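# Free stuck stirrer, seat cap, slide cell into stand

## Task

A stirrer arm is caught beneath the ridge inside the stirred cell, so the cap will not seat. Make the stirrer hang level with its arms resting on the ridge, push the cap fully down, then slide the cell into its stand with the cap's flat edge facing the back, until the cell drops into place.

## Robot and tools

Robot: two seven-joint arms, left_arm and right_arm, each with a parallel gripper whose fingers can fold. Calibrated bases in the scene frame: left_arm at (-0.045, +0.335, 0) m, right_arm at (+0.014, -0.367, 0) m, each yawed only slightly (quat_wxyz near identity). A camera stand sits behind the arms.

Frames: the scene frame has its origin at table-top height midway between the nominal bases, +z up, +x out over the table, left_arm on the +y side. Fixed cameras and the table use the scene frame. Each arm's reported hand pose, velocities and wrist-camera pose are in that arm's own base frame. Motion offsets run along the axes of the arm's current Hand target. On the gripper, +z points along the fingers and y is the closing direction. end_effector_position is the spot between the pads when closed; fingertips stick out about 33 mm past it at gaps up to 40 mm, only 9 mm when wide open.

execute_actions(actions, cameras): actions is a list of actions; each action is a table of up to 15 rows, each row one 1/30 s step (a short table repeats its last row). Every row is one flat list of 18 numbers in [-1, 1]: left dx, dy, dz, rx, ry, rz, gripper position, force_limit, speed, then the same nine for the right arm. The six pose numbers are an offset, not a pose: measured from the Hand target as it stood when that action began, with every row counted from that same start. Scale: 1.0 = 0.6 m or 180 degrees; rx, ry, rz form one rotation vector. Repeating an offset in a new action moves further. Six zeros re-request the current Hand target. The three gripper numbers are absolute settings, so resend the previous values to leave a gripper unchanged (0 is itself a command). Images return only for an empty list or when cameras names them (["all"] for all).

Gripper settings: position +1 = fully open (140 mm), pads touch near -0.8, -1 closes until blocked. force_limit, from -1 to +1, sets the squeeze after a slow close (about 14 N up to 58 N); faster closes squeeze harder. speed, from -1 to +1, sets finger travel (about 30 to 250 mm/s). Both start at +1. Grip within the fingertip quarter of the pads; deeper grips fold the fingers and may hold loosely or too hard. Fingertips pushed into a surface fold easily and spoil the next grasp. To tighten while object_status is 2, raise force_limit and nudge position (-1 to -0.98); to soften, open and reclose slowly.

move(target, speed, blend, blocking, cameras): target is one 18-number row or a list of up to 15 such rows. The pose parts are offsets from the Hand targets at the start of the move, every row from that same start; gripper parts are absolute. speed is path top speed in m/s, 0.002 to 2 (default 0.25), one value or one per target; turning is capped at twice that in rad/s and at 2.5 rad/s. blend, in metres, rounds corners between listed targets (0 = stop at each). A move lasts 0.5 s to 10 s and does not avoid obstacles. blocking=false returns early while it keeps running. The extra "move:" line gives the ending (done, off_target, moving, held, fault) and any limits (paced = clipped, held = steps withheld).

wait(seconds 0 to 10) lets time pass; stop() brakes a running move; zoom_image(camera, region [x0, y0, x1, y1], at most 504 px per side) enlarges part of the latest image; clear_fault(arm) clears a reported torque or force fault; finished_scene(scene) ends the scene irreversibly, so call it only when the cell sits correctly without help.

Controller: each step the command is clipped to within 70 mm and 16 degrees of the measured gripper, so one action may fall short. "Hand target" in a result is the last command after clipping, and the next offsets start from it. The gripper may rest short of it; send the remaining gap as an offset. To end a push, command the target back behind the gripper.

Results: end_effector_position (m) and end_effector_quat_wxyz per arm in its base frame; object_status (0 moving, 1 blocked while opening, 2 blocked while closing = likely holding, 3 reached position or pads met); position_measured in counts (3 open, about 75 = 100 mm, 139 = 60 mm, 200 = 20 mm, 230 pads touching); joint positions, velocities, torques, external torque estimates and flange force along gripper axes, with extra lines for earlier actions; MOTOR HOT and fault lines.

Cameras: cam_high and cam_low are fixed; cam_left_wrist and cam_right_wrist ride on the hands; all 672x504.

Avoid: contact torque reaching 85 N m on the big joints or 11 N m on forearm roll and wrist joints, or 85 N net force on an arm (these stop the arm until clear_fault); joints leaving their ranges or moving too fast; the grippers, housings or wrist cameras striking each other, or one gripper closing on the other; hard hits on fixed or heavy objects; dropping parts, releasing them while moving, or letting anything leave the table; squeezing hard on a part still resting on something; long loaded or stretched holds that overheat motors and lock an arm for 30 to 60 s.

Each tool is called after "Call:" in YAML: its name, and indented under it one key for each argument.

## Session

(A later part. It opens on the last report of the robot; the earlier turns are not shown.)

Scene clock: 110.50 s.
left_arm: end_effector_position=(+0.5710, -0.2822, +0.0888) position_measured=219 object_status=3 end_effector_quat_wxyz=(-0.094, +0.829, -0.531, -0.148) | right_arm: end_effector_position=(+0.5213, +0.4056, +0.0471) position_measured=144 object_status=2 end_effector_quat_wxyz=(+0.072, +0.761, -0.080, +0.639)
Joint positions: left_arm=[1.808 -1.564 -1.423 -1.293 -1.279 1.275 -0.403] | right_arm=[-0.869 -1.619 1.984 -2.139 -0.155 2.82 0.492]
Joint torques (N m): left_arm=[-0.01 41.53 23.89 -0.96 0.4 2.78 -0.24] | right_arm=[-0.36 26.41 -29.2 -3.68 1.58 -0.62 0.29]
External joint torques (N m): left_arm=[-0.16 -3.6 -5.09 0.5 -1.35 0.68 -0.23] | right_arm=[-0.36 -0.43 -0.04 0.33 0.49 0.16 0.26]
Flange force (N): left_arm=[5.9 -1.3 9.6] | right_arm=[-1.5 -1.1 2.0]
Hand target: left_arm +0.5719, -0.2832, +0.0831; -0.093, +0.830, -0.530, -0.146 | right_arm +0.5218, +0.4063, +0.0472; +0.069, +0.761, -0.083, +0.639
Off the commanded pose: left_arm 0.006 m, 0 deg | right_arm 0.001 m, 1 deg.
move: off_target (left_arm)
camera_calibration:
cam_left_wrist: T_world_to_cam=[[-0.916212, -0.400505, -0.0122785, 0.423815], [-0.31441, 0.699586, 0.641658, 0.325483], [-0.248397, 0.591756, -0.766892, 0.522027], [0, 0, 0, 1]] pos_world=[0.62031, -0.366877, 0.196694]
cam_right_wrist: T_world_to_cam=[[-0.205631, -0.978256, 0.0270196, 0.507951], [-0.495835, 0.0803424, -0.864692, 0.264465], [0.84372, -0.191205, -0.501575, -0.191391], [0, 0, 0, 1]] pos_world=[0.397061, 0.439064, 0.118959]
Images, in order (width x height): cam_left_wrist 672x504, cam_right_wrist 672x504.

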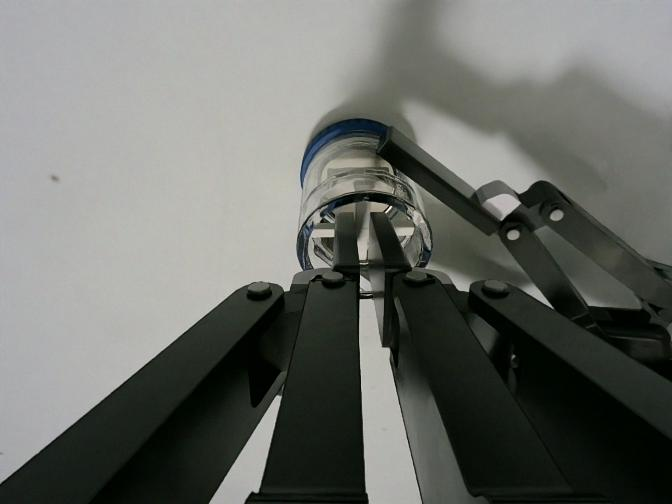

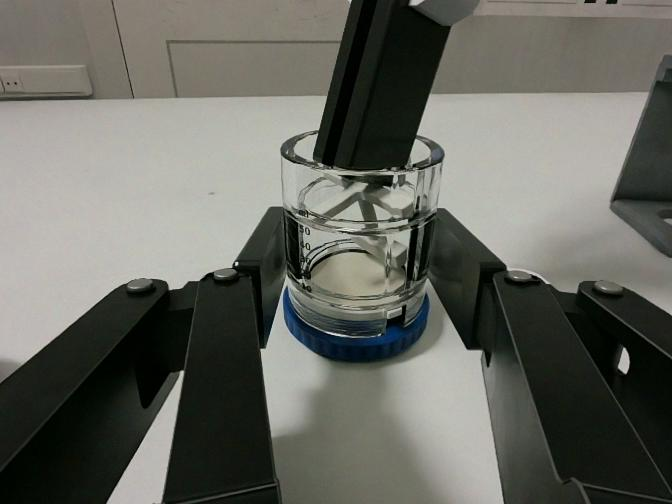

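Call:
move:
  target:
    - [-0.0046,0.0,-0.0125,0,0,0,-0.72,-0.05,-0.5,0,0,0,0,0,0,-1,-1,-1]
    - [-0.0046,0.0,-0.0125,0,0,0,-0.66,-0.05,-0.5,0,0,0,0,0,0,-1,-1,-1]
    - [0.0,0.0,0.0,0,0,0,-0.66,-0.05,-0.5,0,0,0,0,0,0,-1,-1,-1]
  speed: 0.04
  cameras: ["cam_left_wrist","cam_right_wrist"]

Call:
zoom_image:
  camera: "cam_left_wrist"
  region: [290, 130, 440, 280]

Call:
zoom_image:
  camera: "cam_right_wrist"
  region: [270, 100, 450, 280]

Scene clock: 113.13 s.
left_arm: end_effector_position=(+0.5713, -0.2830, +0.0885) position_measured=213 object_status=3 end_effector_quat_wxyz=(-0.094, +0.829, -0.531, -0.147) | right_arm: end_effector_position=(+0.5214, +0.4056, +0.0471) position_measured=144 object_status=2 end_effector_quat_wxyz=(+0.072, +0.761, -0.080, +0.639)
Joint positions: left_arm=[1.808 -1.563 -1.424 -1.292 -1.279 1.277 -0.404] | right_arm=[-0.869 -1.619 1.984 -2.139 -0.155 2.82 0.492]
Joint torques (N m): left_arm=[-0.51 41.6 24 -1.46 0.68 2.67 -0.22] | right_arm=[-0.31 26.41 -29.16 -3.71 1.59 -0.64 0.31]
External joint torques (N m): left_arm=[-0.43 -3.43 -4.91 -0.12 -1.05 0.57 -0.21] | right_arm=[-0.25 -0.42 0.12 0.33 0.49 0.16 0.28]
Flange force (N): left_arm=[2.1 1.6 10.7] | right_arm=[-1.7 -0.9 1.7]
Hand target: left_arm +0.5719, -0.2832, +0.0831; -0.093, +0.830, -0.530, -0.146 | right_arm +0.5218, +0.4063, +0.0472; +0.069, +0.761, -0.083, +0.639
Off the commanded pose: left_arm 0.006 m, 0 deg | right_arm 0.001 m, 1 deg.
move: off_target (left_arm)
camera_calibration:
cam_left_wrist: T_world_to_cam=[[-0.916671, -0.399433, -0.0129443, 0.424391], [-0.314336, 0.700622, 0.640564, 0.326686], [-0.246793, 0.591255, -0.767796, 0.52145], [0, 0, 0, 1]] pos_world=[0.620407, -0.367677, 0.196597]
cam_right_wrist: T_world_to_cam=[[-0.205548, -0.978275, 0.0269713, 0.507932], [-0.495842, 0.0803431, -0.864688, 0.264466], [0.843736, -0.191109, -0.501584, -0.191439], [0, 0, 0, 1]] pos_world=[0.397062, 0.439063, 0.118959]
Images, in order (width x height): cam_left_wrist 672x504, cam_right_wrist 672x504.

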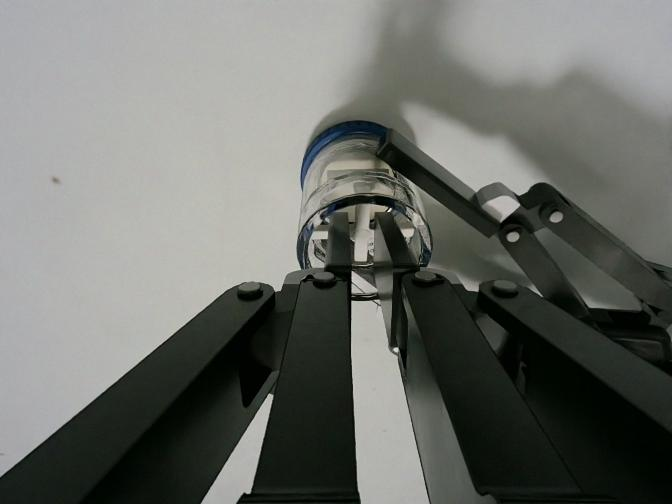

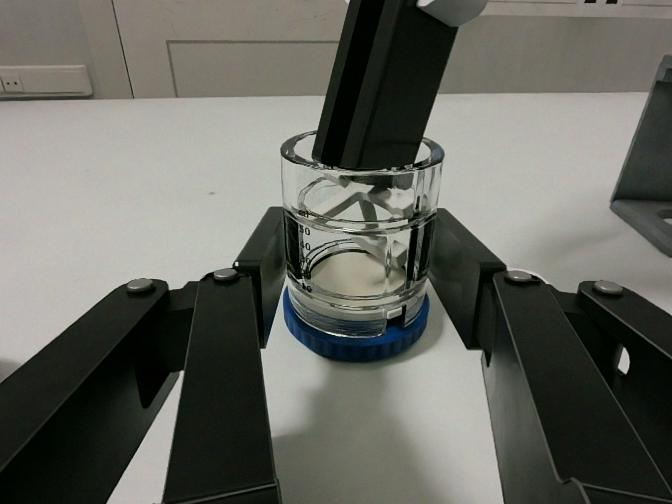

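Scaled by 3.360 from the camera's 672x504 image, which has a finer 960x720 frame.

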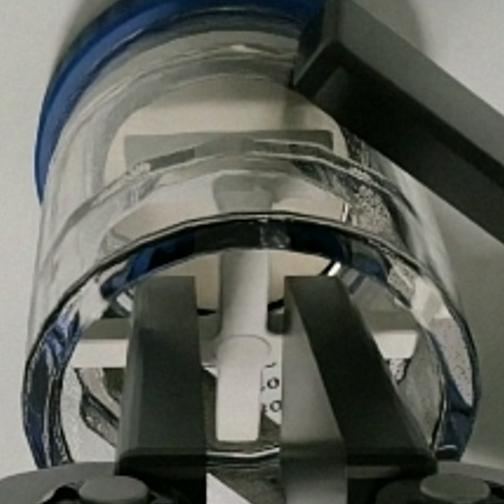

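Scaled by 2.800 from the camera's 672x504 image, which has a finer 960x720 frame.

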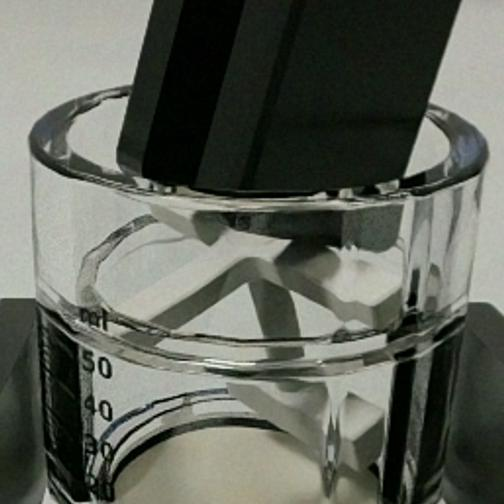

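Call:
move:
  target:
    - [-0.0031,0.0,-0.0086,0,0,0,-0.66,-0.05,-0.5,0,0,0,0,0,0,-1,-1,-1]
    - [-0.0031,0.0,-0.0086,0,0,0,-1,-0.05,-1,0,0,0,0,0,0,-1,-1,-1]
  speed: 0.04

Call:
wait:
  seconds: 1
  cameras: ["cam_left_wrist","cam_right_wrist"]

Call:
zoom_image:
  camera: "cam_left_wrist"
  region: [290, 130, 440, 280]

Call:
zoom_image:
  camera: "cam_right_wrist"
  region: [270, 100, 450, 280]

Scene clock: 115.53 s.
left_arm: end_effector_position=(+0.5713, -0.2832, +0.0887) position_measured=222 object_status=0 end_effector_quat_wxyz=(-0.094, +0.829, -0.531, -0.147) | right_arm: end_effector_position=(+0.5215, +0.4056, +0.0471) position_measured=144 object_status=2 end_effector_quat_wxyz=(+0.072, +0.761, -0.080, +0.639)
Joint positions: left_arm=[1.809 -1.562 -1.424 -1.291 -1.279 1.276 -0.404] | right_arm=[-0.87 -1.619 1.984 -2.139 -0.155 2.82 0.492]
Joint torques (N m): left_arm=[0.26 45.07 27.07 -0.48 1.49 2.35 -0.16] | right_arm=[-0.2 26.46 -29.13 -3.79 1.59 -0.68 0.3]
External joint torques (N m): left_arm=[0.21 0.09 -1.77 0.92 -0.24 0.26 -0.15] | right_arm=[-0.26 -0.48 0.22 0.16 0.48 0.1 0.27]
Flange force (N): left_arm=[6.4 -4.3 -0.9] | right_arm=[-1.7 -0.4 1.5]
Hand target: left_arm +0.5719, -0.2833, +0.0885; -0.093, +0.830, -0.530, -0.146 | right_arm +0.5218, +0.4063, +0.0472; +0.069, +0.761, -0.083, +0.639
Off the commanded pose: left_arm 0.001 m, 0 deg | right_arm 0.001 m, 1 deg.
move: done

Scene clock: 116.53 s.
left_arm: end_effector_position=(+0.5713, -0.2832, +0.0887) position_measured=222 object_status=2 end_effector_quat_wxyz=(-0.094, +0.829, -0.531, -0.147) | right_arm: end_effector_position=(+0.5215, +0.4056, +0.0471) position_measured=144 object_status=2 end_effector_quat_wxyz=(+0.072, +0.761, -0.080, +0.639)
Joint positions: left_arm=[1.809 -1.562 -1.424 -1.291 -1.279 1.276 -0.404] | right_arm=[-0.87 -1.619 1.984 -2.139 -0.155 2.82 0.492]
Joint torques (N m): left_arm=[0.26 45.04 27.05 -0.47 1.5 2.35 -0.13] | right_arm=[-0.22 26.51 -29.08 -3.8 1.59 -0.67 0.28]
External joint torques (N m): left_arm=[0.18 -0.18 -1.95 0.92 -0.24 0.24 -0.12] | right_arm=[-0.22 -0.41 0.24 0.2 0.49 0.12 0.25]
Flange force (N): left_arm=[6.3 -4.1 -0.3] | right_arm=[-1.7 -0.5 1.4]
Hand target: left_arm +0.5719, -0.2833, +0.0885; -0.093, +0.830, -0.530, -0.146 | right_arm +0.5218, +0.4063, +0.0472; +0.069, +0.761, -0.083, +0.639
Tool commands: left_gripper/position=-1.0 left_gripper/force_limit=-0.05 left_gripper/speed=-1.0 right_gripper/position=-1.0 right_gripper/force_limit=-1.0 right_gripper/speed=-1.0
Off the commanded pose: left_arm 0.001 m, 0 deg | right_arm 0.001 m, 1 deg.
wait: 1.00 s; at rest by 0.17 s
camera_calibration:
cam_left_wrist: T_world_to_cam=[[-0.916696, -0.399392, -0.0124449, 0.424378], [-0.314037, 0.700831, 0.640481, 0.326567], [-0.247081, 0.591035, -0.767873, 0.5218], [0, 0, 0, 1]] pos_world=[0.620507, -0.367777, 0.196797]
cam_right_wrist: T_world_to_cam=[[-0.205548, -0.978275, 0.0269713, 0.507952], [-0.495842, 0.0803431, -0.864688, 0.264516], [0.843736, -0.191109, -0.501584, -0.191523], [0, 0, 0, 1]] pos_world=[0.397162, 0.439063, 0.118959]
Images, in order (width x height): cam_left_wrist 672x504, cam_right_wrist 672x504.

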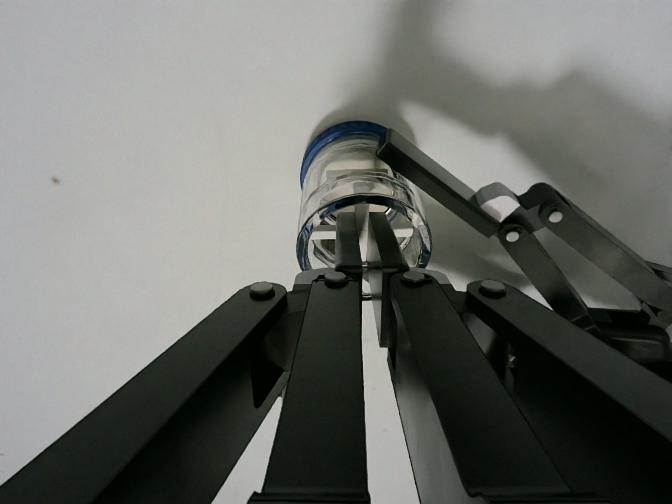

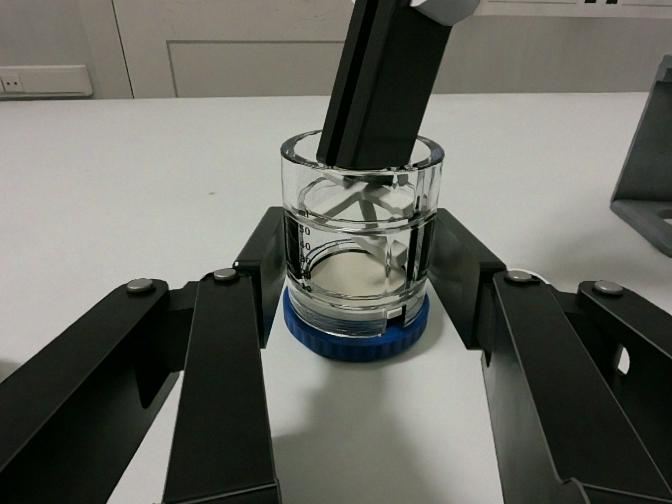

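Scaled by 3.360 from the camera's 672x504 image, which has a finer 960x720 frame.

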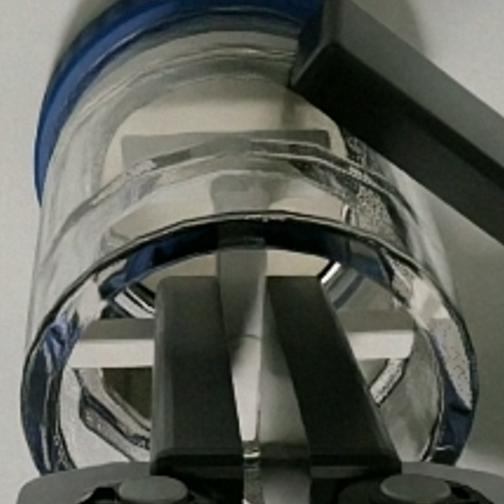

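Scaled by 2.800 from the camera's 672x504 image, which has a finer 960x720 frame.

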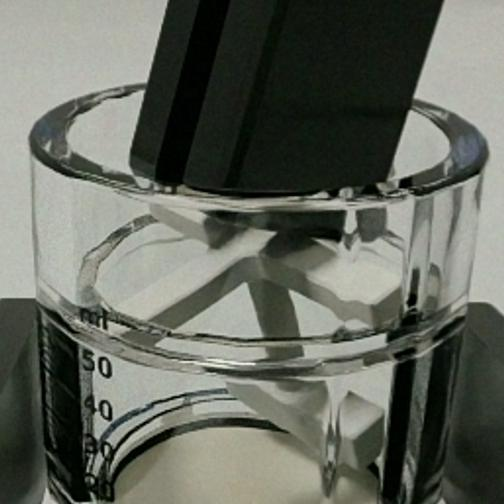

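Call:
move:
  target: [0.0038,0.0,-0.004,0,0,0,-1,-0.05,-1,0,0,0,0,0,0,-1,-1,-1]
  speed: 0.02
  cameras: ["cam_left_wrist","cam_right_wrist"]

Call:
zoom_image:
  camera: "cam_left_wrist"
  region: [290, 130, 440, 280]

Call:
zoom_image:
  camera: "cam_right_wrist"
  region: [270, 100, 450, 280]

Scene clock: 117.77 s.
left_arm: end_effector_position=(+0.5721, -0.2844, +0.0887) position_measured=222 object_status=2 end_effector_quat_wxyz=(-0.094, +0.829, -0.531, -0.149) | right_arm: end_effector_position=(+0.5222, +0.4047, +0.0472) position_measured=144 object_status=2 end_effector_quat_wxyz=(+0.073, +0.761, -0.080, +0.639)
Joint positions: left_arm=[1.816 -1.562 -1.424 -1.276 -1.279 1.272 -0.409] | right_arm=[-0.871 -1.619 1.984 -2.139 -0.155 2.82 0.493]
Joint velocities: left_arm=[0.001 -0.002 -0.001 0 0.001 -0.001 -0.004] | right_arm=[within noise]
Joint torques (N m): left_arm=[-0.12 46.86 27.82 -0.01 1.33 2.35 -0.11] | right_arm=[0.67 26.76 -29.78 -3.55 1.47 -0.5 0.25]
External joint torques (N m): left_arm=[-0.06 1.4 -0.97 1.34 -0.41 0.26 -0.1] | right_arm=[0.76 -0.02 -0.59 0.55 0.38 0.3 0.22]
Flange force (N): left_arm=[7.7 -5.2 -4.0] | right_arm=[-0.1 -0.1 -0.5]
Hand target: left_arm +0.5731, -0.2859, +0.0900; -0.093, +0.830, -0.530, -0.146 | right_arm +0.5218, +0.4063, +0.0472; +0.069, +0.761, -0.083, +0.639
Off the commanded pose: left_arm 0.002 m, 0 deg | right_arm 0.002 m, 1 deg.
move: done
camera_calibration:
cam_left_wrist: T_world_to_cam=[[-0.916861, -0.399054, -0.011077, 0.424651], [-0.312209, 0.699482, 0.642846, 0.326032], [-0.248782, 0.592858, -0.765916, 0.524045], [0, 0, 0, 1]] pos_world=[0.621509, -0.36928, 0.19649]
cam_right_wrist: T_world_to_cam=[[-0.207191, -0.977943, 0.0264486, 0.507992], [-0.495384, 0.0815645, -0.864836, 0.264213], [0.843603, -0.192289, -0.501357, -0.1917], [0, 0, 0, 1]] pos_world=[0.397857, 0.438375, 0.118955]
Images, in order (width x height): cam_left_wrist 672x504, cam_right_wrist 672x504.

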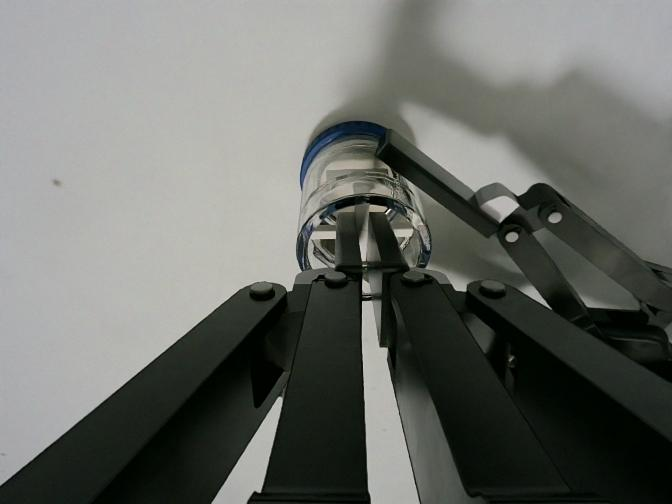

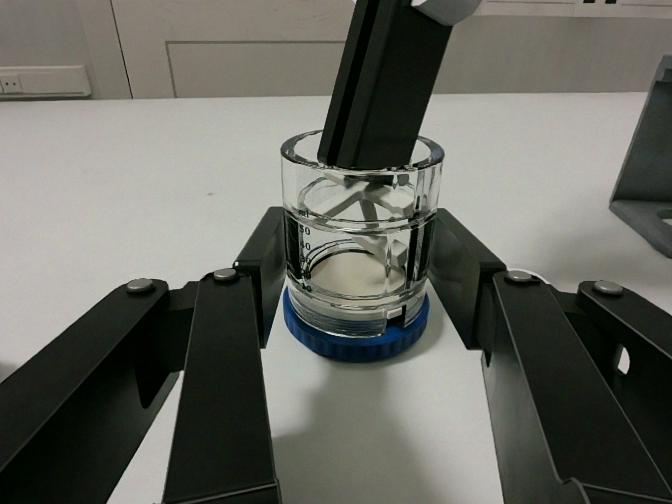

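Scaled by 3.360 from the camera's 672x504 image, which has a finer 960x720 frame.

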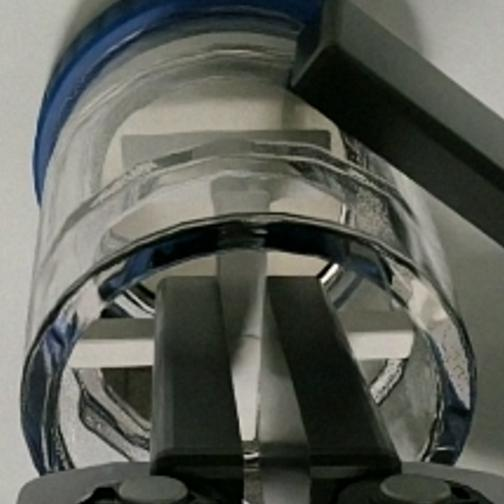

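Scaled by 2.800 from the camera's 672x504 image, which has a finer 960x720 frame.

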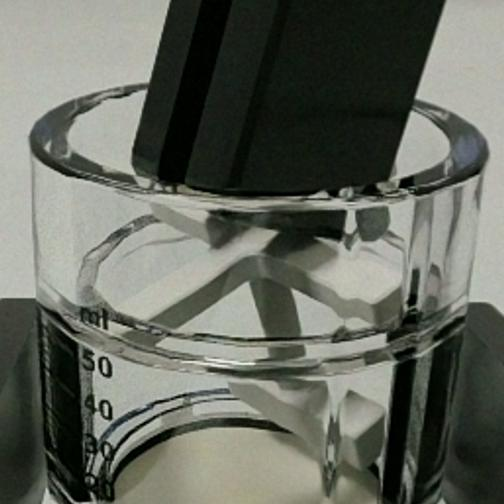

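Call:
move:
  target: [-0.0075,0.0,-0.002,0,0.0444,0,-1,-0.05,-1,0,0,0,0,0,0,-1,-1,-1]
  speed: 0.02
  cameras: ["cam_left_wrist","cam_right_wrist"]

Call:
zoom_image:
  camera: "cam_left_wrist"
  region: [290, 130, 440, 280]

Call:
zoom_image:
  camera: "cam_right_wrist"
  region: [270, 100, 450, 280]

Scene clock: 123.93 s.
left_arm: end_effector_position=(+0.5702, -0.2805, +0.0919) position_measured=222 object_status=2 end_effector_quat_wxyz=(-0.057, +0.840, -0.532, -0.092) | right_arm: end_effector_position=(+0.5221, +0.4049, +0.0471) position_measured=144 object_status=2 end_effector_quat_wxyz=(+0.073, +0.761, -0.080, +0.639)
Joint positions: left_arm=[1.721 -1.549 -1.424 -1.495 -1.353 1.348 -0.326] | right_arm=[-0.871 -1.619 1.984 -2.139 -0.155 2.82 0.493]
Joint velocities: left_arm=[0 0.001 -0.001 -0.001 0.001 -0.001 0.006] | right_arm=[within noise]
Joint torques (N m): left_arm=[-1.07 41.62 29.38 0.24 0.74 2.62 0.1] | right_arm=[0.36 26.77 -29.64 -3.79 1.48 -0.7 0.25]
External joint torques (N m): left_arm=[-0.98 0.78 -1.37 0.6 -0.61 0.26 0.11] | right_arm=[0.35 -0.14 -0.34 0.2 0.38 0.08 0.22]
Flange force (N): left_arm=[1.6 0.5 1.2] | right_arm=[-0.4 0.1 -0.2]
Hand target: left_arm +0.5715, -0.2825, +0.0927; -0.056, +0.838, -0.535, -0.088 | right_arm +0.5218, +0.4063, +0.0472; +0.069, +0.761, -0.083, +0.639
Off the commanded pose: left_arm 0.002 m, 1 deg | right_arm 0.001 m, 1 deg.
move: done
camera_calibration:
cam_left_wrist: T_world_to_cam=[[-0.911853, -0.410266, -0.0143575, 0.418811], [-0.354253, 0.768724, 0.532511, 0.374164], [-0.207434, 0.490658, -0.846301, 0.478785], [0, 0, 0, 1]] pos_world=[0.613759, -0.350725, 0.211962]
cam_right_wrist: T_world_to_cam=[[-0.206977, -0.977994, 0.0262377, 0.508051], [-0.495462, 0.081656, -0.864783, 0.26419], [0.84361, -0.19199, -0.50146, -0.191803], [0, 0, 0, 1]] pos_world=[0.397858, 0.438474, 0.118955]
Images, in order (width x height): cam_left_wrist 672x504, cam_right_wrist 672x504.

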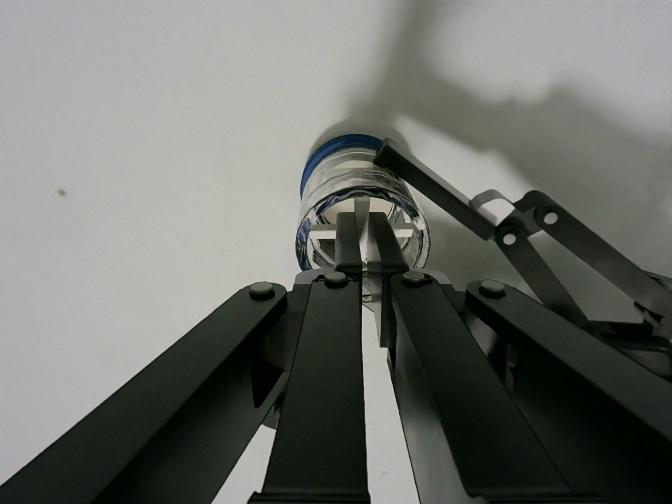

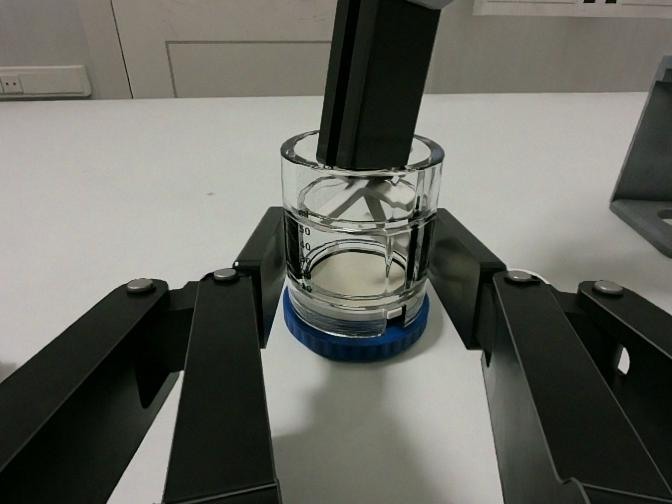

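Scaled by 3.360 from the camera's 672x504 image, which has a finer 960x720 frame.

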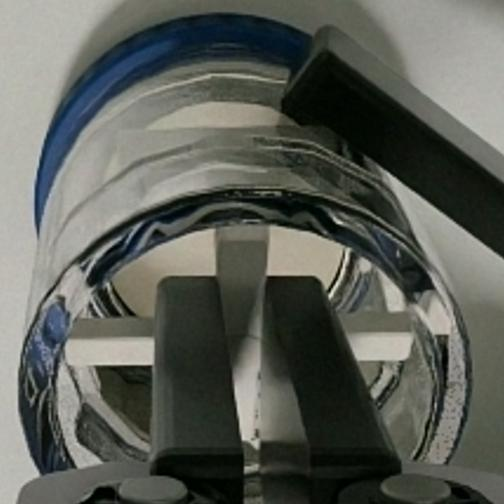

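Scaled by 2.800 from the camera's 672x504 image, which has a finer 960x720 frame.

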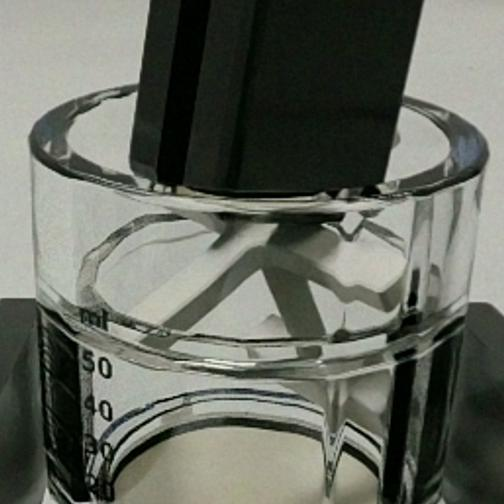

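Call:
move:
  target: [-0.0005,0.0,-0.0101,0,0,0,-1,-0.05,-1,0,0,0,0,0,0,-1,-1,-1]
  speed: 0.02
  cameras: ["cam_left_wrist","cam_right_wrist"]

Call:
zoom_image:
  camera: "cam_left_wrist"
  region: [290, 130, 440, 280]

Call:
zoom_image:
  camera: "cam_right_wrist"
  region: [270, 100, 450, 280]

Scene clock: 125.03 s.
left_arm: end_effector_position=(+0.5710, -0.2821, +0.0965) position_measured=222 object_status=2 end_effector_quat_wxyz=(-0.056, +0.839, -0.533, -0.090) | right_arm: end_effector_position=(+0.5227, +0.4036, +0.0473) position_measured=144 object_status=2 end_effector_quat_wxyz=(+0.073, +0.761, -0.081, +0.640)
Joint positions: left_arm=[1.723 -1.544 -1.419 -1.491 -1.353 1.344 -0.325] | right_arm=[-0.872 -1.619 1.984 -2.14 -0.155 2.82 0.493]
Joint velocities: left_arm=[0.001 0 0.004 0.003 0 -0.003 0] | right_arm=[within noise]
Joint torques (N m): left_arm=[-0.22 42.33 30.13 1.44 0.91 2.48 0.1] | right_arm=[1.03 26.88 -29.72 -3.01 1.45 -0.32 0.25]
External joint torques (N m): left_arm=[-0.14 1.5 -0.53 1.75 -0.44 0.13 0.1] | right_arm=[1.01 0.01 -0.44 1.01 0.35 0.47 0.22]
Flange force (N): left_arm=[7.2 -5.3 -3.4] | right_arm=[-0.7 -0.9 -0.4]
Hand target: left_arm +0.5719, -0.2834, +0.0987; -0.056, +0.838, -0.535, -0.088 | right_arm +0.5218, +0.4063, +0.0472; +0.069, +0.761, -0.083, +0.639
Off the commanded pose: left_arm 0.003 m, 0 deg | right_arm 0.003 m, 1 deg.
move: done
camera_calibration:
cam_left_wrist: T_world_to_cam=[[-0.912863, -0.408007, -0.0145262, 0.420202], [-0.353458, 0.772009, 0.528271, 0.374145], [-0.204324, 0.487373, -0.848952, 0.481202], [0, 0, 0, 1]] pos_world=[0.614152, -0.351923, 0.216972]
cam_right_wrist: T_world_to_cam=[[-0.208718, -0.977616, 0.026534, 0.507697], [-0.494887, 0.0821777, -0.865063, 0.264227], [0.843519, -0.193685, -0.500961, -0.191728], [0, 0, 0, 1]] pos_world=[0.398454, 0.437484, 0.119053]
Images, in order (width x height): cam_left_wrist 672x504, cam_right_wrist 672x504.

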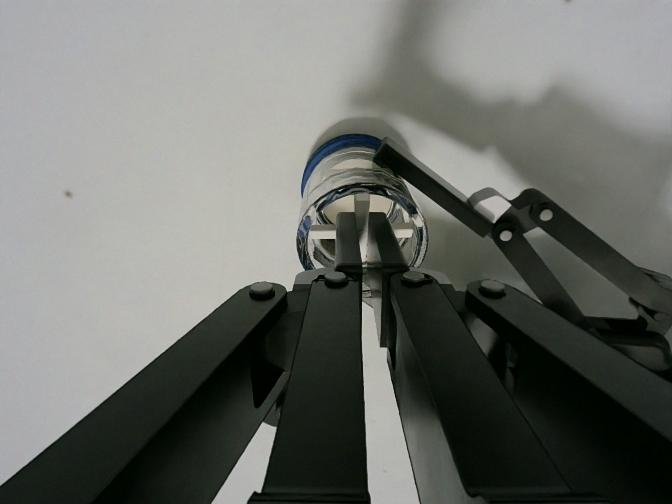

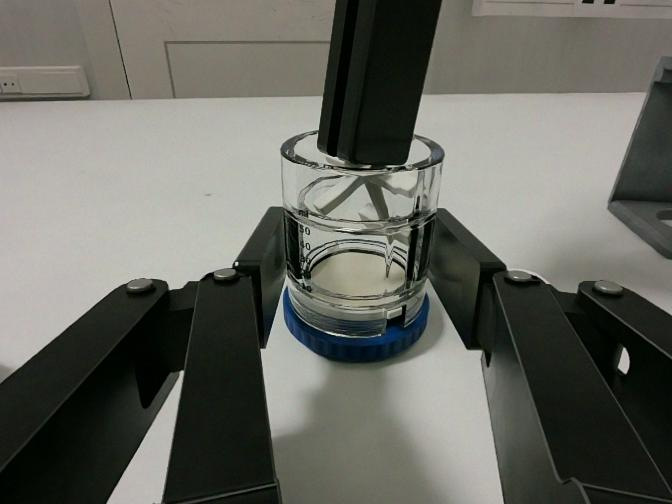

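Scaled by 3.360 from the camera's 672x504 image, which has a finer 960x720 frame.

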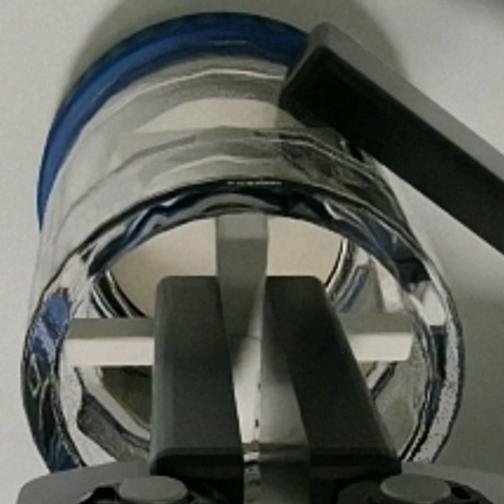

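Scaled by 2.800 from the camera's 672x504 image, which has a finer 960x720 frame.

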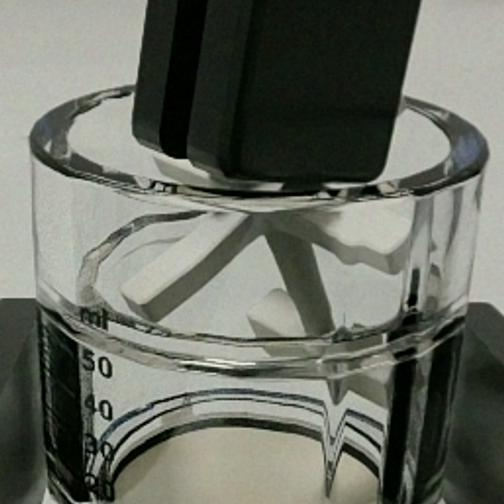

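Call:
move:
  target: [-0.007,0.0,-0.0087,0,0,0,-1,-0.05,-1,0,0,0,0,0,0,-1,-1,-1]
  speed: 0.03
  cameras: ["cam_left_wrist","cam_right_wrist"]

Call:
zoom_image:
  camera: "cam_left_wrist"
  region: [290, 130, 440, 280]

Call:
zoom_image:
  camera: "cam_right_wrist"
  region: [270, 100, 450, 280]

Scene clock: 126.40 s.
left_arm: end_effector_position=(+0.5708, -0.2814, +0.1029) position_measured=222 object_status=2 end_effector_quat_wxyz=(-0.056, +0.839, -0.534, -0.088) | right_arm: end_effector_position=(+0.5226, +0.4040, +0.0472) position_measured=144 object_status=2 end_effector_quat_wxyz=(+0.073, +0.761, -0.081, +0.639)
Joint positions: left_arm=[1.722 -1.54 -1.409 -1.494 -1.351 1.336 -0.319] | right_arm=[-0.872 -1.619 1.984 -2.139 -0.155 2.82 0.493]
Joint velocities: left_arm=[-0.001 0.001 0.003 0 -0.001 -0.003 0.007] | right_arm=[within noise]
Joint torques (N m): left_arm=[-0.57 41.45 29.98 0.27 1.47 2.51 0.18] | right_arm=[0.76 26.92 -29.54 -3.42 1.45 -0.71 0.26]
External joint torques (N m): left_arm=[-0.65 0.71 -0.64 0.59 0.12 0.14 0.18] | right_arm=[0.81 0.18 -0.34 0.67 0.36 0.09 0.23]
Flange force (N): left_arm=[1.2 -0.2 -0.5] | right_arm=[-0.5 -0.8 -1.1]
Hand target: left_arm +0.5707, -0.2806, +0.1047; -0.056, +0.838, -0.535, -0.088 | right_arm +0.5218, +0.4063, +0.0472; +0.069, +0.761, -0.083, +0.639
Off the commanded pose: left_arm 0.002 m, 0 deg | right_arm 0.002 m, 1 deg.
move: done
camera_calibration:
cam_left_wrist: T_world_to_cam=[[-0.913167, -0.407302, -0.0152048, 0.420832], [-0.35377, 0.773518, 0.525848, 0.370966], [-0.202418, 0.485566, -0.850442, 0.484749], [0, 0, 0, 1]] pos_world=[0.613649, -0.350921, 0.223578]
cam_right_wrist: T_world_to_cam=[[-0.208315, -0.977704, 0.0264638, 0.507755], [-0.495018, 0.082058, -0.864999, 0.264259], [0.843541, -0.193292, -0.501075, -0.191774], [0, 0, 0, 1]] pos_world=[0.398355, 0.437682, 0.119054]
Images, in order (width x height): cam_left_wrist 672x504, cam_right_wrist 672x504.

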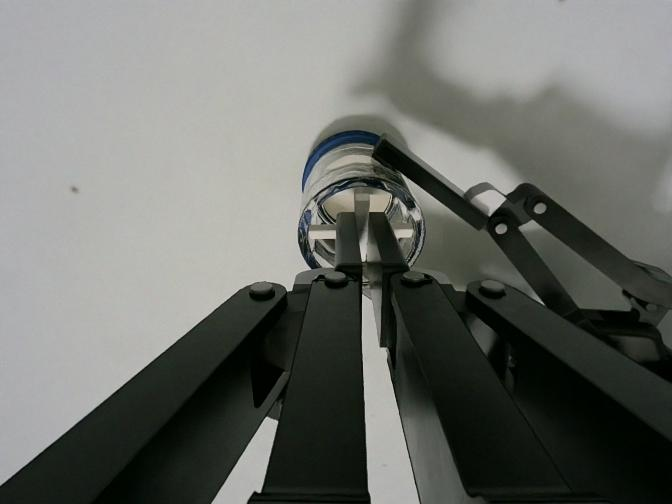

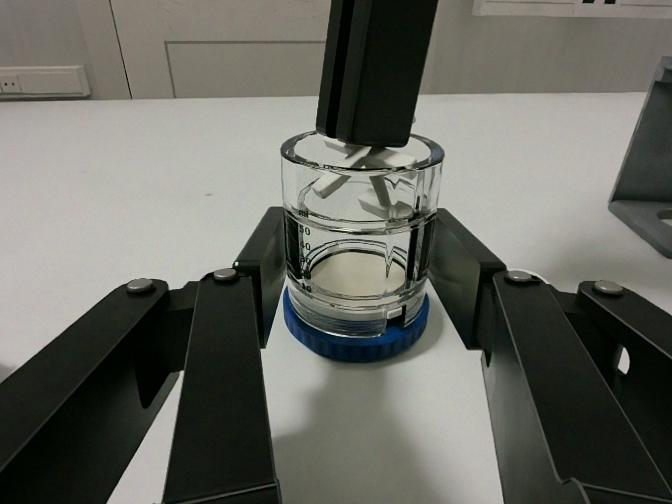

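Scaled by 3.360 from the camera's 672x504 image, which has a finer 960x720 frame.

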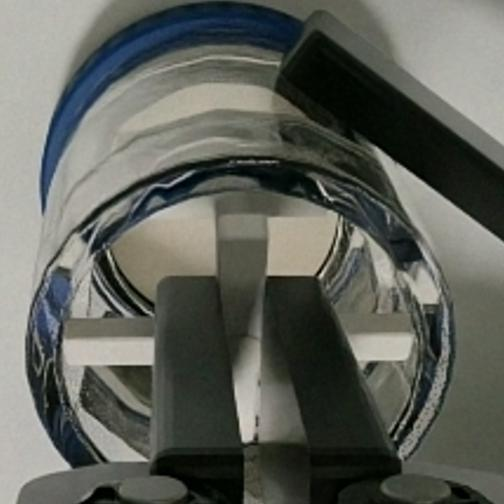

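Scaled by 2.800 from the camera's 672x504 image, which has a finer 960x720 frame.

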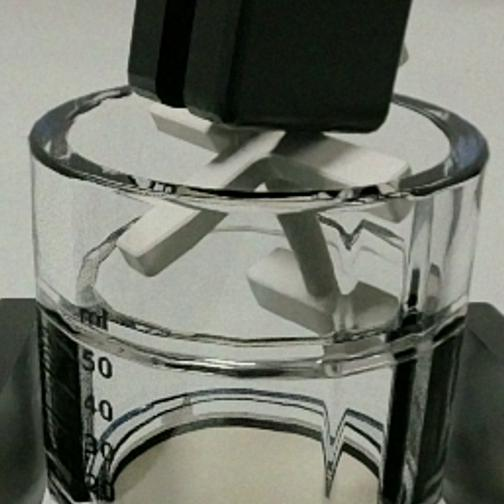

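Call:
move:
  target: [0.0132,0.0,-0.0062,0,-0.0778,0,-1,-0.05,-1,0,0,0,0,0,0,-1,-1,-1]
  speed: 0.03
  cameras: ["cam_left_wrist","cam_right_wrist"]

Call:
zoom_image:
  camera: "cam_left_wrist"
  region: [290, 130, 440, 280]

Call:
zoom_image:
  camera: "cam_right_wrist"
  region: [270, 100, 450, 280]

Scene clock: 131.73 s.
left_arm: end_effector_position=(+0.5745, -0.2914, +0.1044) position_measured=222 object_status=2 end_effector_quat_wxyz=(-0.118, +0.819, -0.529, -0.187) | right_arm: end_effector_position=(+0.5218, +0.4060, +0.0475) position_measured=144 object_status=2 end_effector_quat_wxyz=(+0.072, +0.761, -0.080, +0.640)
Joint positions: left_arm=[1.928 -1.548 -1.399 -1.042 -1.244 1.173 -0.488] | right_arm=[-0.87 -1.619 1.983 -2.138 -0.155 2.821 0.493]
Joint velocities: left_arm=[0.001 -0.001 0 -0.001 -0.001 0 -0.007] | right_arm=[within noise]
Joint torques (N m): left_arm=[0.71 50.43 25.77 -1.33 2.98 1.29 -0.22] | right_arm=[-0.19 26.59 -28.59 -4.13 1.51 -0.77 0.23]
External joint torques (N m): left_arm=[0.71 1.07 0.43 0.81 1.01 -0.52 -0.21] | right_arm=[-0.27 -0.31 0.66 -0.17 0.41 0.01 0.2]
Flange force (N): left_arm=[6.9 -6.6 -8.3] | right_arm=[-1.6 0.6 0.6]
Hand target: left_arm +0.5742, -0.2883, +0.1066; -0.121, +0.821, -0.524, -0.190 | right_arm +0.5218, +0.4063, +0.0472; +0.069, +0.761, -0.083, +0.639
Off the commanded pose: left_arm 0.004 m, 1 deg | right_arm 0.000 m, 1 deg.
move: off_target (left_arm)
camera_calibration:
cam_left_wrist: T_world_to_cam=[[-0.91988, -0.392141, -0.00675267, 0.427546], [-0.280027, 0.644634, 0.711359, 0.279966], [-0.2746, 0.656256, -0.702796, 0.567534], [0, 0, 0, 1]] pos_world=[0.627534, -0.385265, 0.202591]
cam_right_wrist: T_world_to_cam=[[-0.205098, -0.978411, 0.025431, 0.508362], [-0.495186, 0.08132, -0.864973, 0.264324], [0.844231, -0.189997, -0.501174, -0.19226], [0, 0, 0, 1]] pos_world=[0.397465, 0.439364, 0.11935]
Images, in order (width x height): cam_left_wrist 672x504, cam_right_wrist 672x504.

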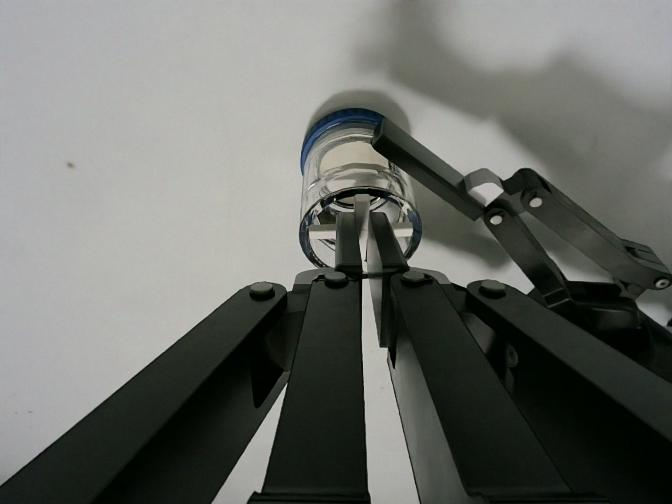

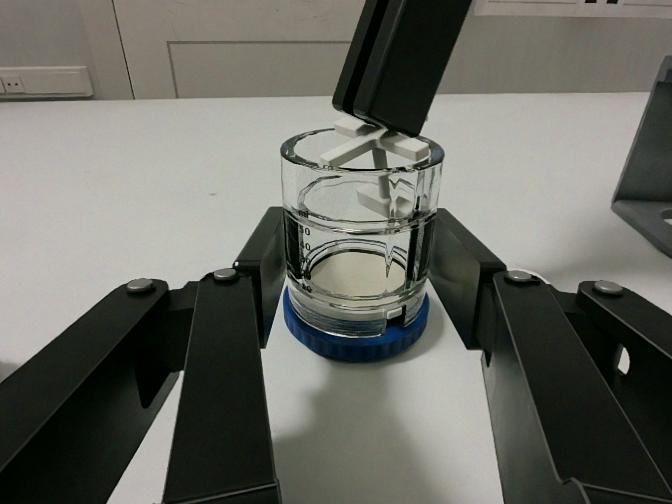

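Scaled by 3.360 from the camera's 672x504 image, which has a finer 960x720 frame.

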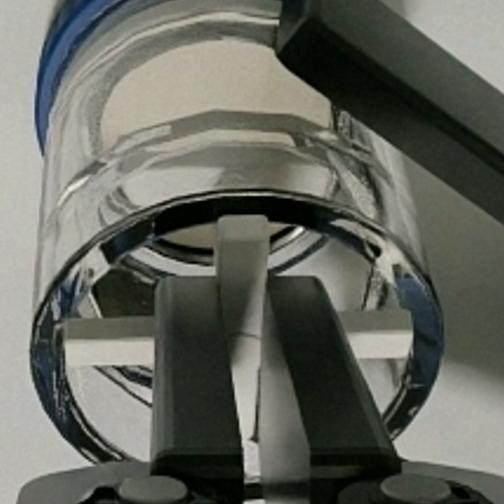

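Scaled by 2.800 from the camera's 672x504 image, which has a finer 960x720 frame.

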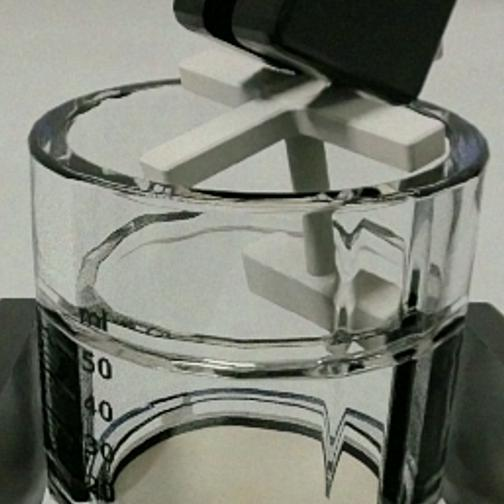

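Call:
move:
  target: [-0.0045,0.0,0.0022,0,0,0,-1,-0.05,-1,0,0,0,0,0,0,-1,-1,-1]
  speed: 0.03
  cameras: ["cam_left_wrist","cam_right_wrist"]

Call:
zoom_image:
  camera: "cam_left_wrist"
  region: [290, 130, 440, 280]

Call:
zoom_image:
  camera: "cam_right_wrist"
  region: [270, 100, 450, 280]

Scene clock: 133.27 s.
left_arm: end_effector_position=(+0.5740, -0.2869, +0.1062) position_measured=222 object_status=2 end_effector_quat_wxyz=(-0.120, +0.822, -0.524, -0.188) | right_arm: end_effector_position=(+0.5217, +0.4060, +0.0471) position_measured=144 object_status=2 end_effector_quat_wxyz=(+0.072, +0.761, -0.080, +0.639)
Joint positions: left_arm=[1.922 -1.55 -1.394 -1.06 -1.24 1.172 -0.487] | right_arm=[-0.87 -1.619 1.984 -2.138 -0.155 2.821 0.493]
Joint torques (N m): left_arm=[-0.79 49.1 24.92 -1.67 2.36 1.63 0.14] | right_arm=[-0.07 26.74 -29.56 -4.09 1.52 -0.77 0.24]
External joint torques (N m): left_arm=[-0.99 -0.31 -0.88 0.66 0.34 -0.2 0.15] | right_arm=[-0.02 -0.09 -0.33 -0.06 0.42 0.02 0.21]
Flange force (N): left_arm=[0.9 0.8 0.0] | right_arm=[-0.1 0.3 0.2]
Hand target: left_arm +0.5730, -0.2856, +0.1066; -0.121, +0.821, -0.524, -0.190 | right_arm +0.5218, +0.4063, +0.0472; +0.069, +0.761, -0.083, +0.639
Off the commanded pose: left_arm 0.002 m, 0 deg | right_arm 0.000 m, 1 deg.
move: done
camera_calibration:
cam_left_wrist: T_world_to_cam=[[-0.915174, -0.402879, -0.0120246, 0.42364], [-0.290286, 0.638125, 0.713113, 0.279526], [-0.279625, 0.656114, -0.700946, 0.568275], [0, 0, 0, 1]] pos_world=[0.627751, -0.38055, 0.20409]
cam_right_wrist: T_world_to_cam=[[-0.204991, -0.978421, 0.0259199, 0.508156], [-0.495696, 0.0809468, -0.864716, 0.264277], [0.843957, -0.190108, -0.501592, -0.192185], [0, 0, 0, 1]] pos_world=[0.397364, 0.439262, 0.118954]
Images, in order (width x height): cam_left_wrist 672x504, cam_right_wrist 672x504.

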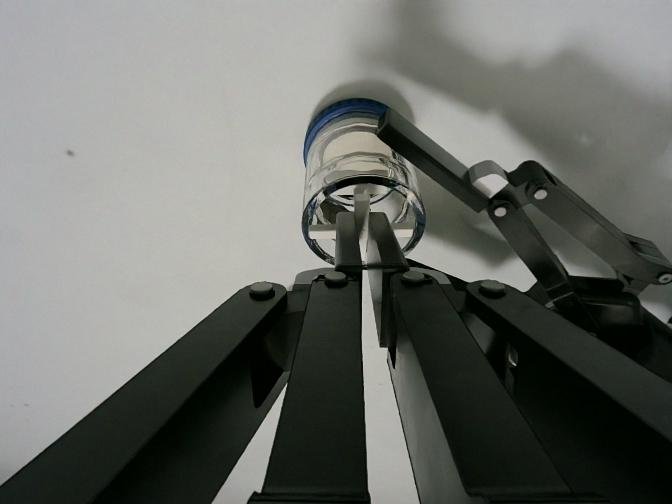

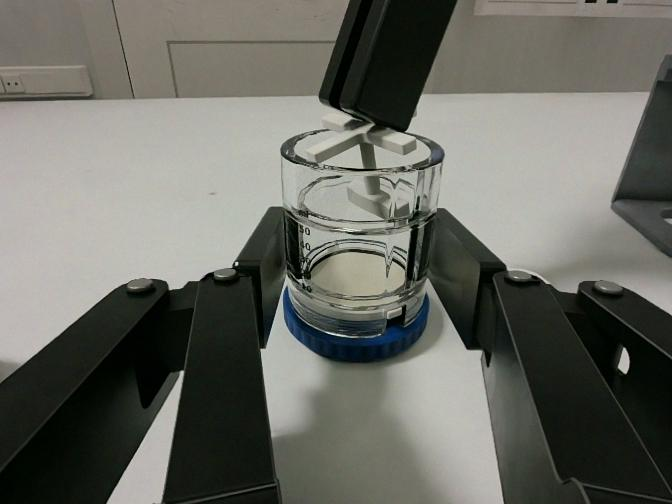

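Scaled by 3.360 from the camera's 672x504 image, which has a finer 960x720 frame.

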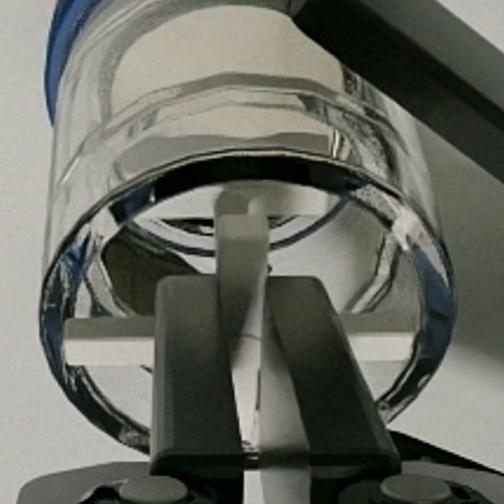

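Scaled by 2.800 from the camera's 672x504 image, which has a finer 960x720 frame.

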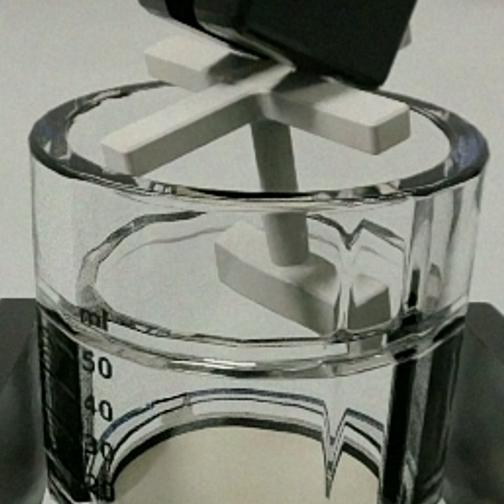

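Call:
move:
  target: [0.008,0.0025,0.0183,0,0,0,-1,-0.05,-1,0,0,0,0,0,0,-1,-1,-1]
  speed: 0.03
  cameras: ["cam_left_wrist","cam_right_wrist"]

Call:
zoom_image:
  camera: "cam_left_wrist"
  region: [290, 130, 440, 280]

Call:
zoom_image:
  camera: "cam_right_wrist"
  region: [270, 100, 450, 280]

Scene clock: 135.13 s.
left_arm: end_effector_position=(+0.5710, -0.2850, +0.0959) position_measured=222 object_status=2 end_effector_quat_wxyz=(-0.122, +0.822, -0.522, -0.191) | right_arm: end_effector_position=(+0.5217, +0.4060, +0.0471) position_measured=144 object_status=2 end_effector_quat_wxyz=(+0.072, +0.761, -0.080, +0.639)
Joint positions: left_arm=[1.908 -1.567 -1.401 -1.082 -1.242 1.182 -0.485] | right_arm=[-0.87 -1.619 1.984 -2.138 -0.155 2.821 0.493]
Joint torques (N m): left_arm=[-0.85 48.76 24.6 -1.73 1.82 1.92 0.16] | right_arm=[-0.08 26.84 -29.46 -4.01 1.52 -0.76 0.22]
External joint torques (N m): left_arm=[-0.91 -0.09 -1.41 0.64 -0.19 0.11 0.18] | right_arm=[-0.05 -0.06 -0.1 0.01 0.41 0.03 0.19]
Flange force (N): left_arm=[1.9 0.3 0.5] | right_arm=[-0.4 0.1 0.3]
Hand target: left_arm +0.5714, -0.2858, +0.0947; -0.121, +0.821, -0.524, -0.190 | right_arm +0.5218, +0.4063, +0.0472; +0.069, +0.761, -0.083, +0.639
Off the commanded pose: left_arm 0.001 m, 0 deg | right_arm 0.000 m, 1 deg.
move: done
camera_calibration:
cam_left_wrist: T_world_to_cam=[[-0.914354, -0.404727, -0.0123954, 0.420604], [-0.289673, 0.632423, 0.718422, 0.282331], [-0.282926, 0.660483, -0.695497, 0.561603], [0, 0, 0, 1]] pos_world=[0.625256, -0.379252, 0.192974]
cam_right_wrist: T_world_to_cam=[[-0.204897, -0.978441, 0.0258919, 0.50813], [-0.495708, 0.0809246, -0.864711, 0.264291], [0.843973, -0.190012, -0.501602, -0.192232], [0, 0, 0, 1]] pos_world=[0.397364, 0.439262, 0.118954]
Images, in order (width x height): cam_left_wrist 672x504, cam_right_wrist 672x504.

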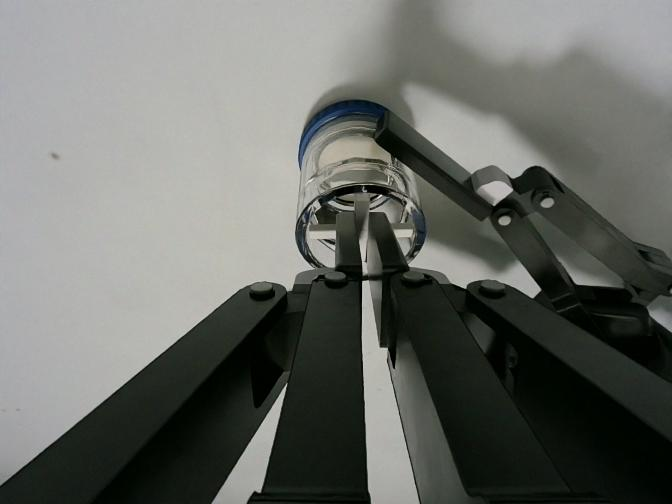

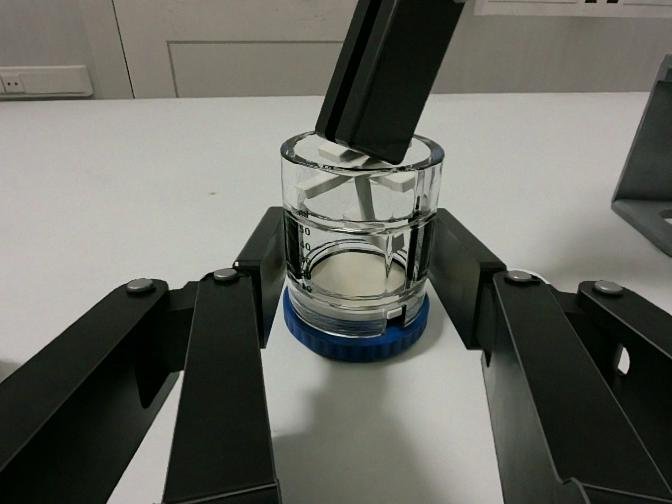

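Scaled by 3.360 from the camera's 672x504 image, which has a finer 960x720 frame.

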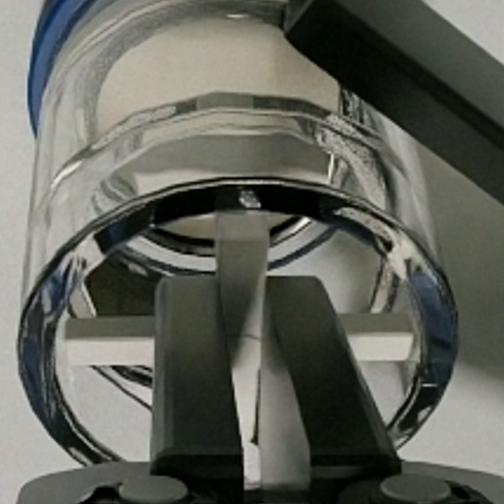

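Scaled by 2.800 from the camera's 672x504 image, which has a finer 960x720 frame.

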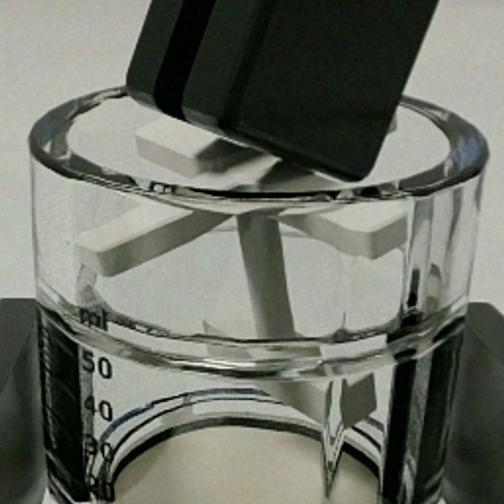

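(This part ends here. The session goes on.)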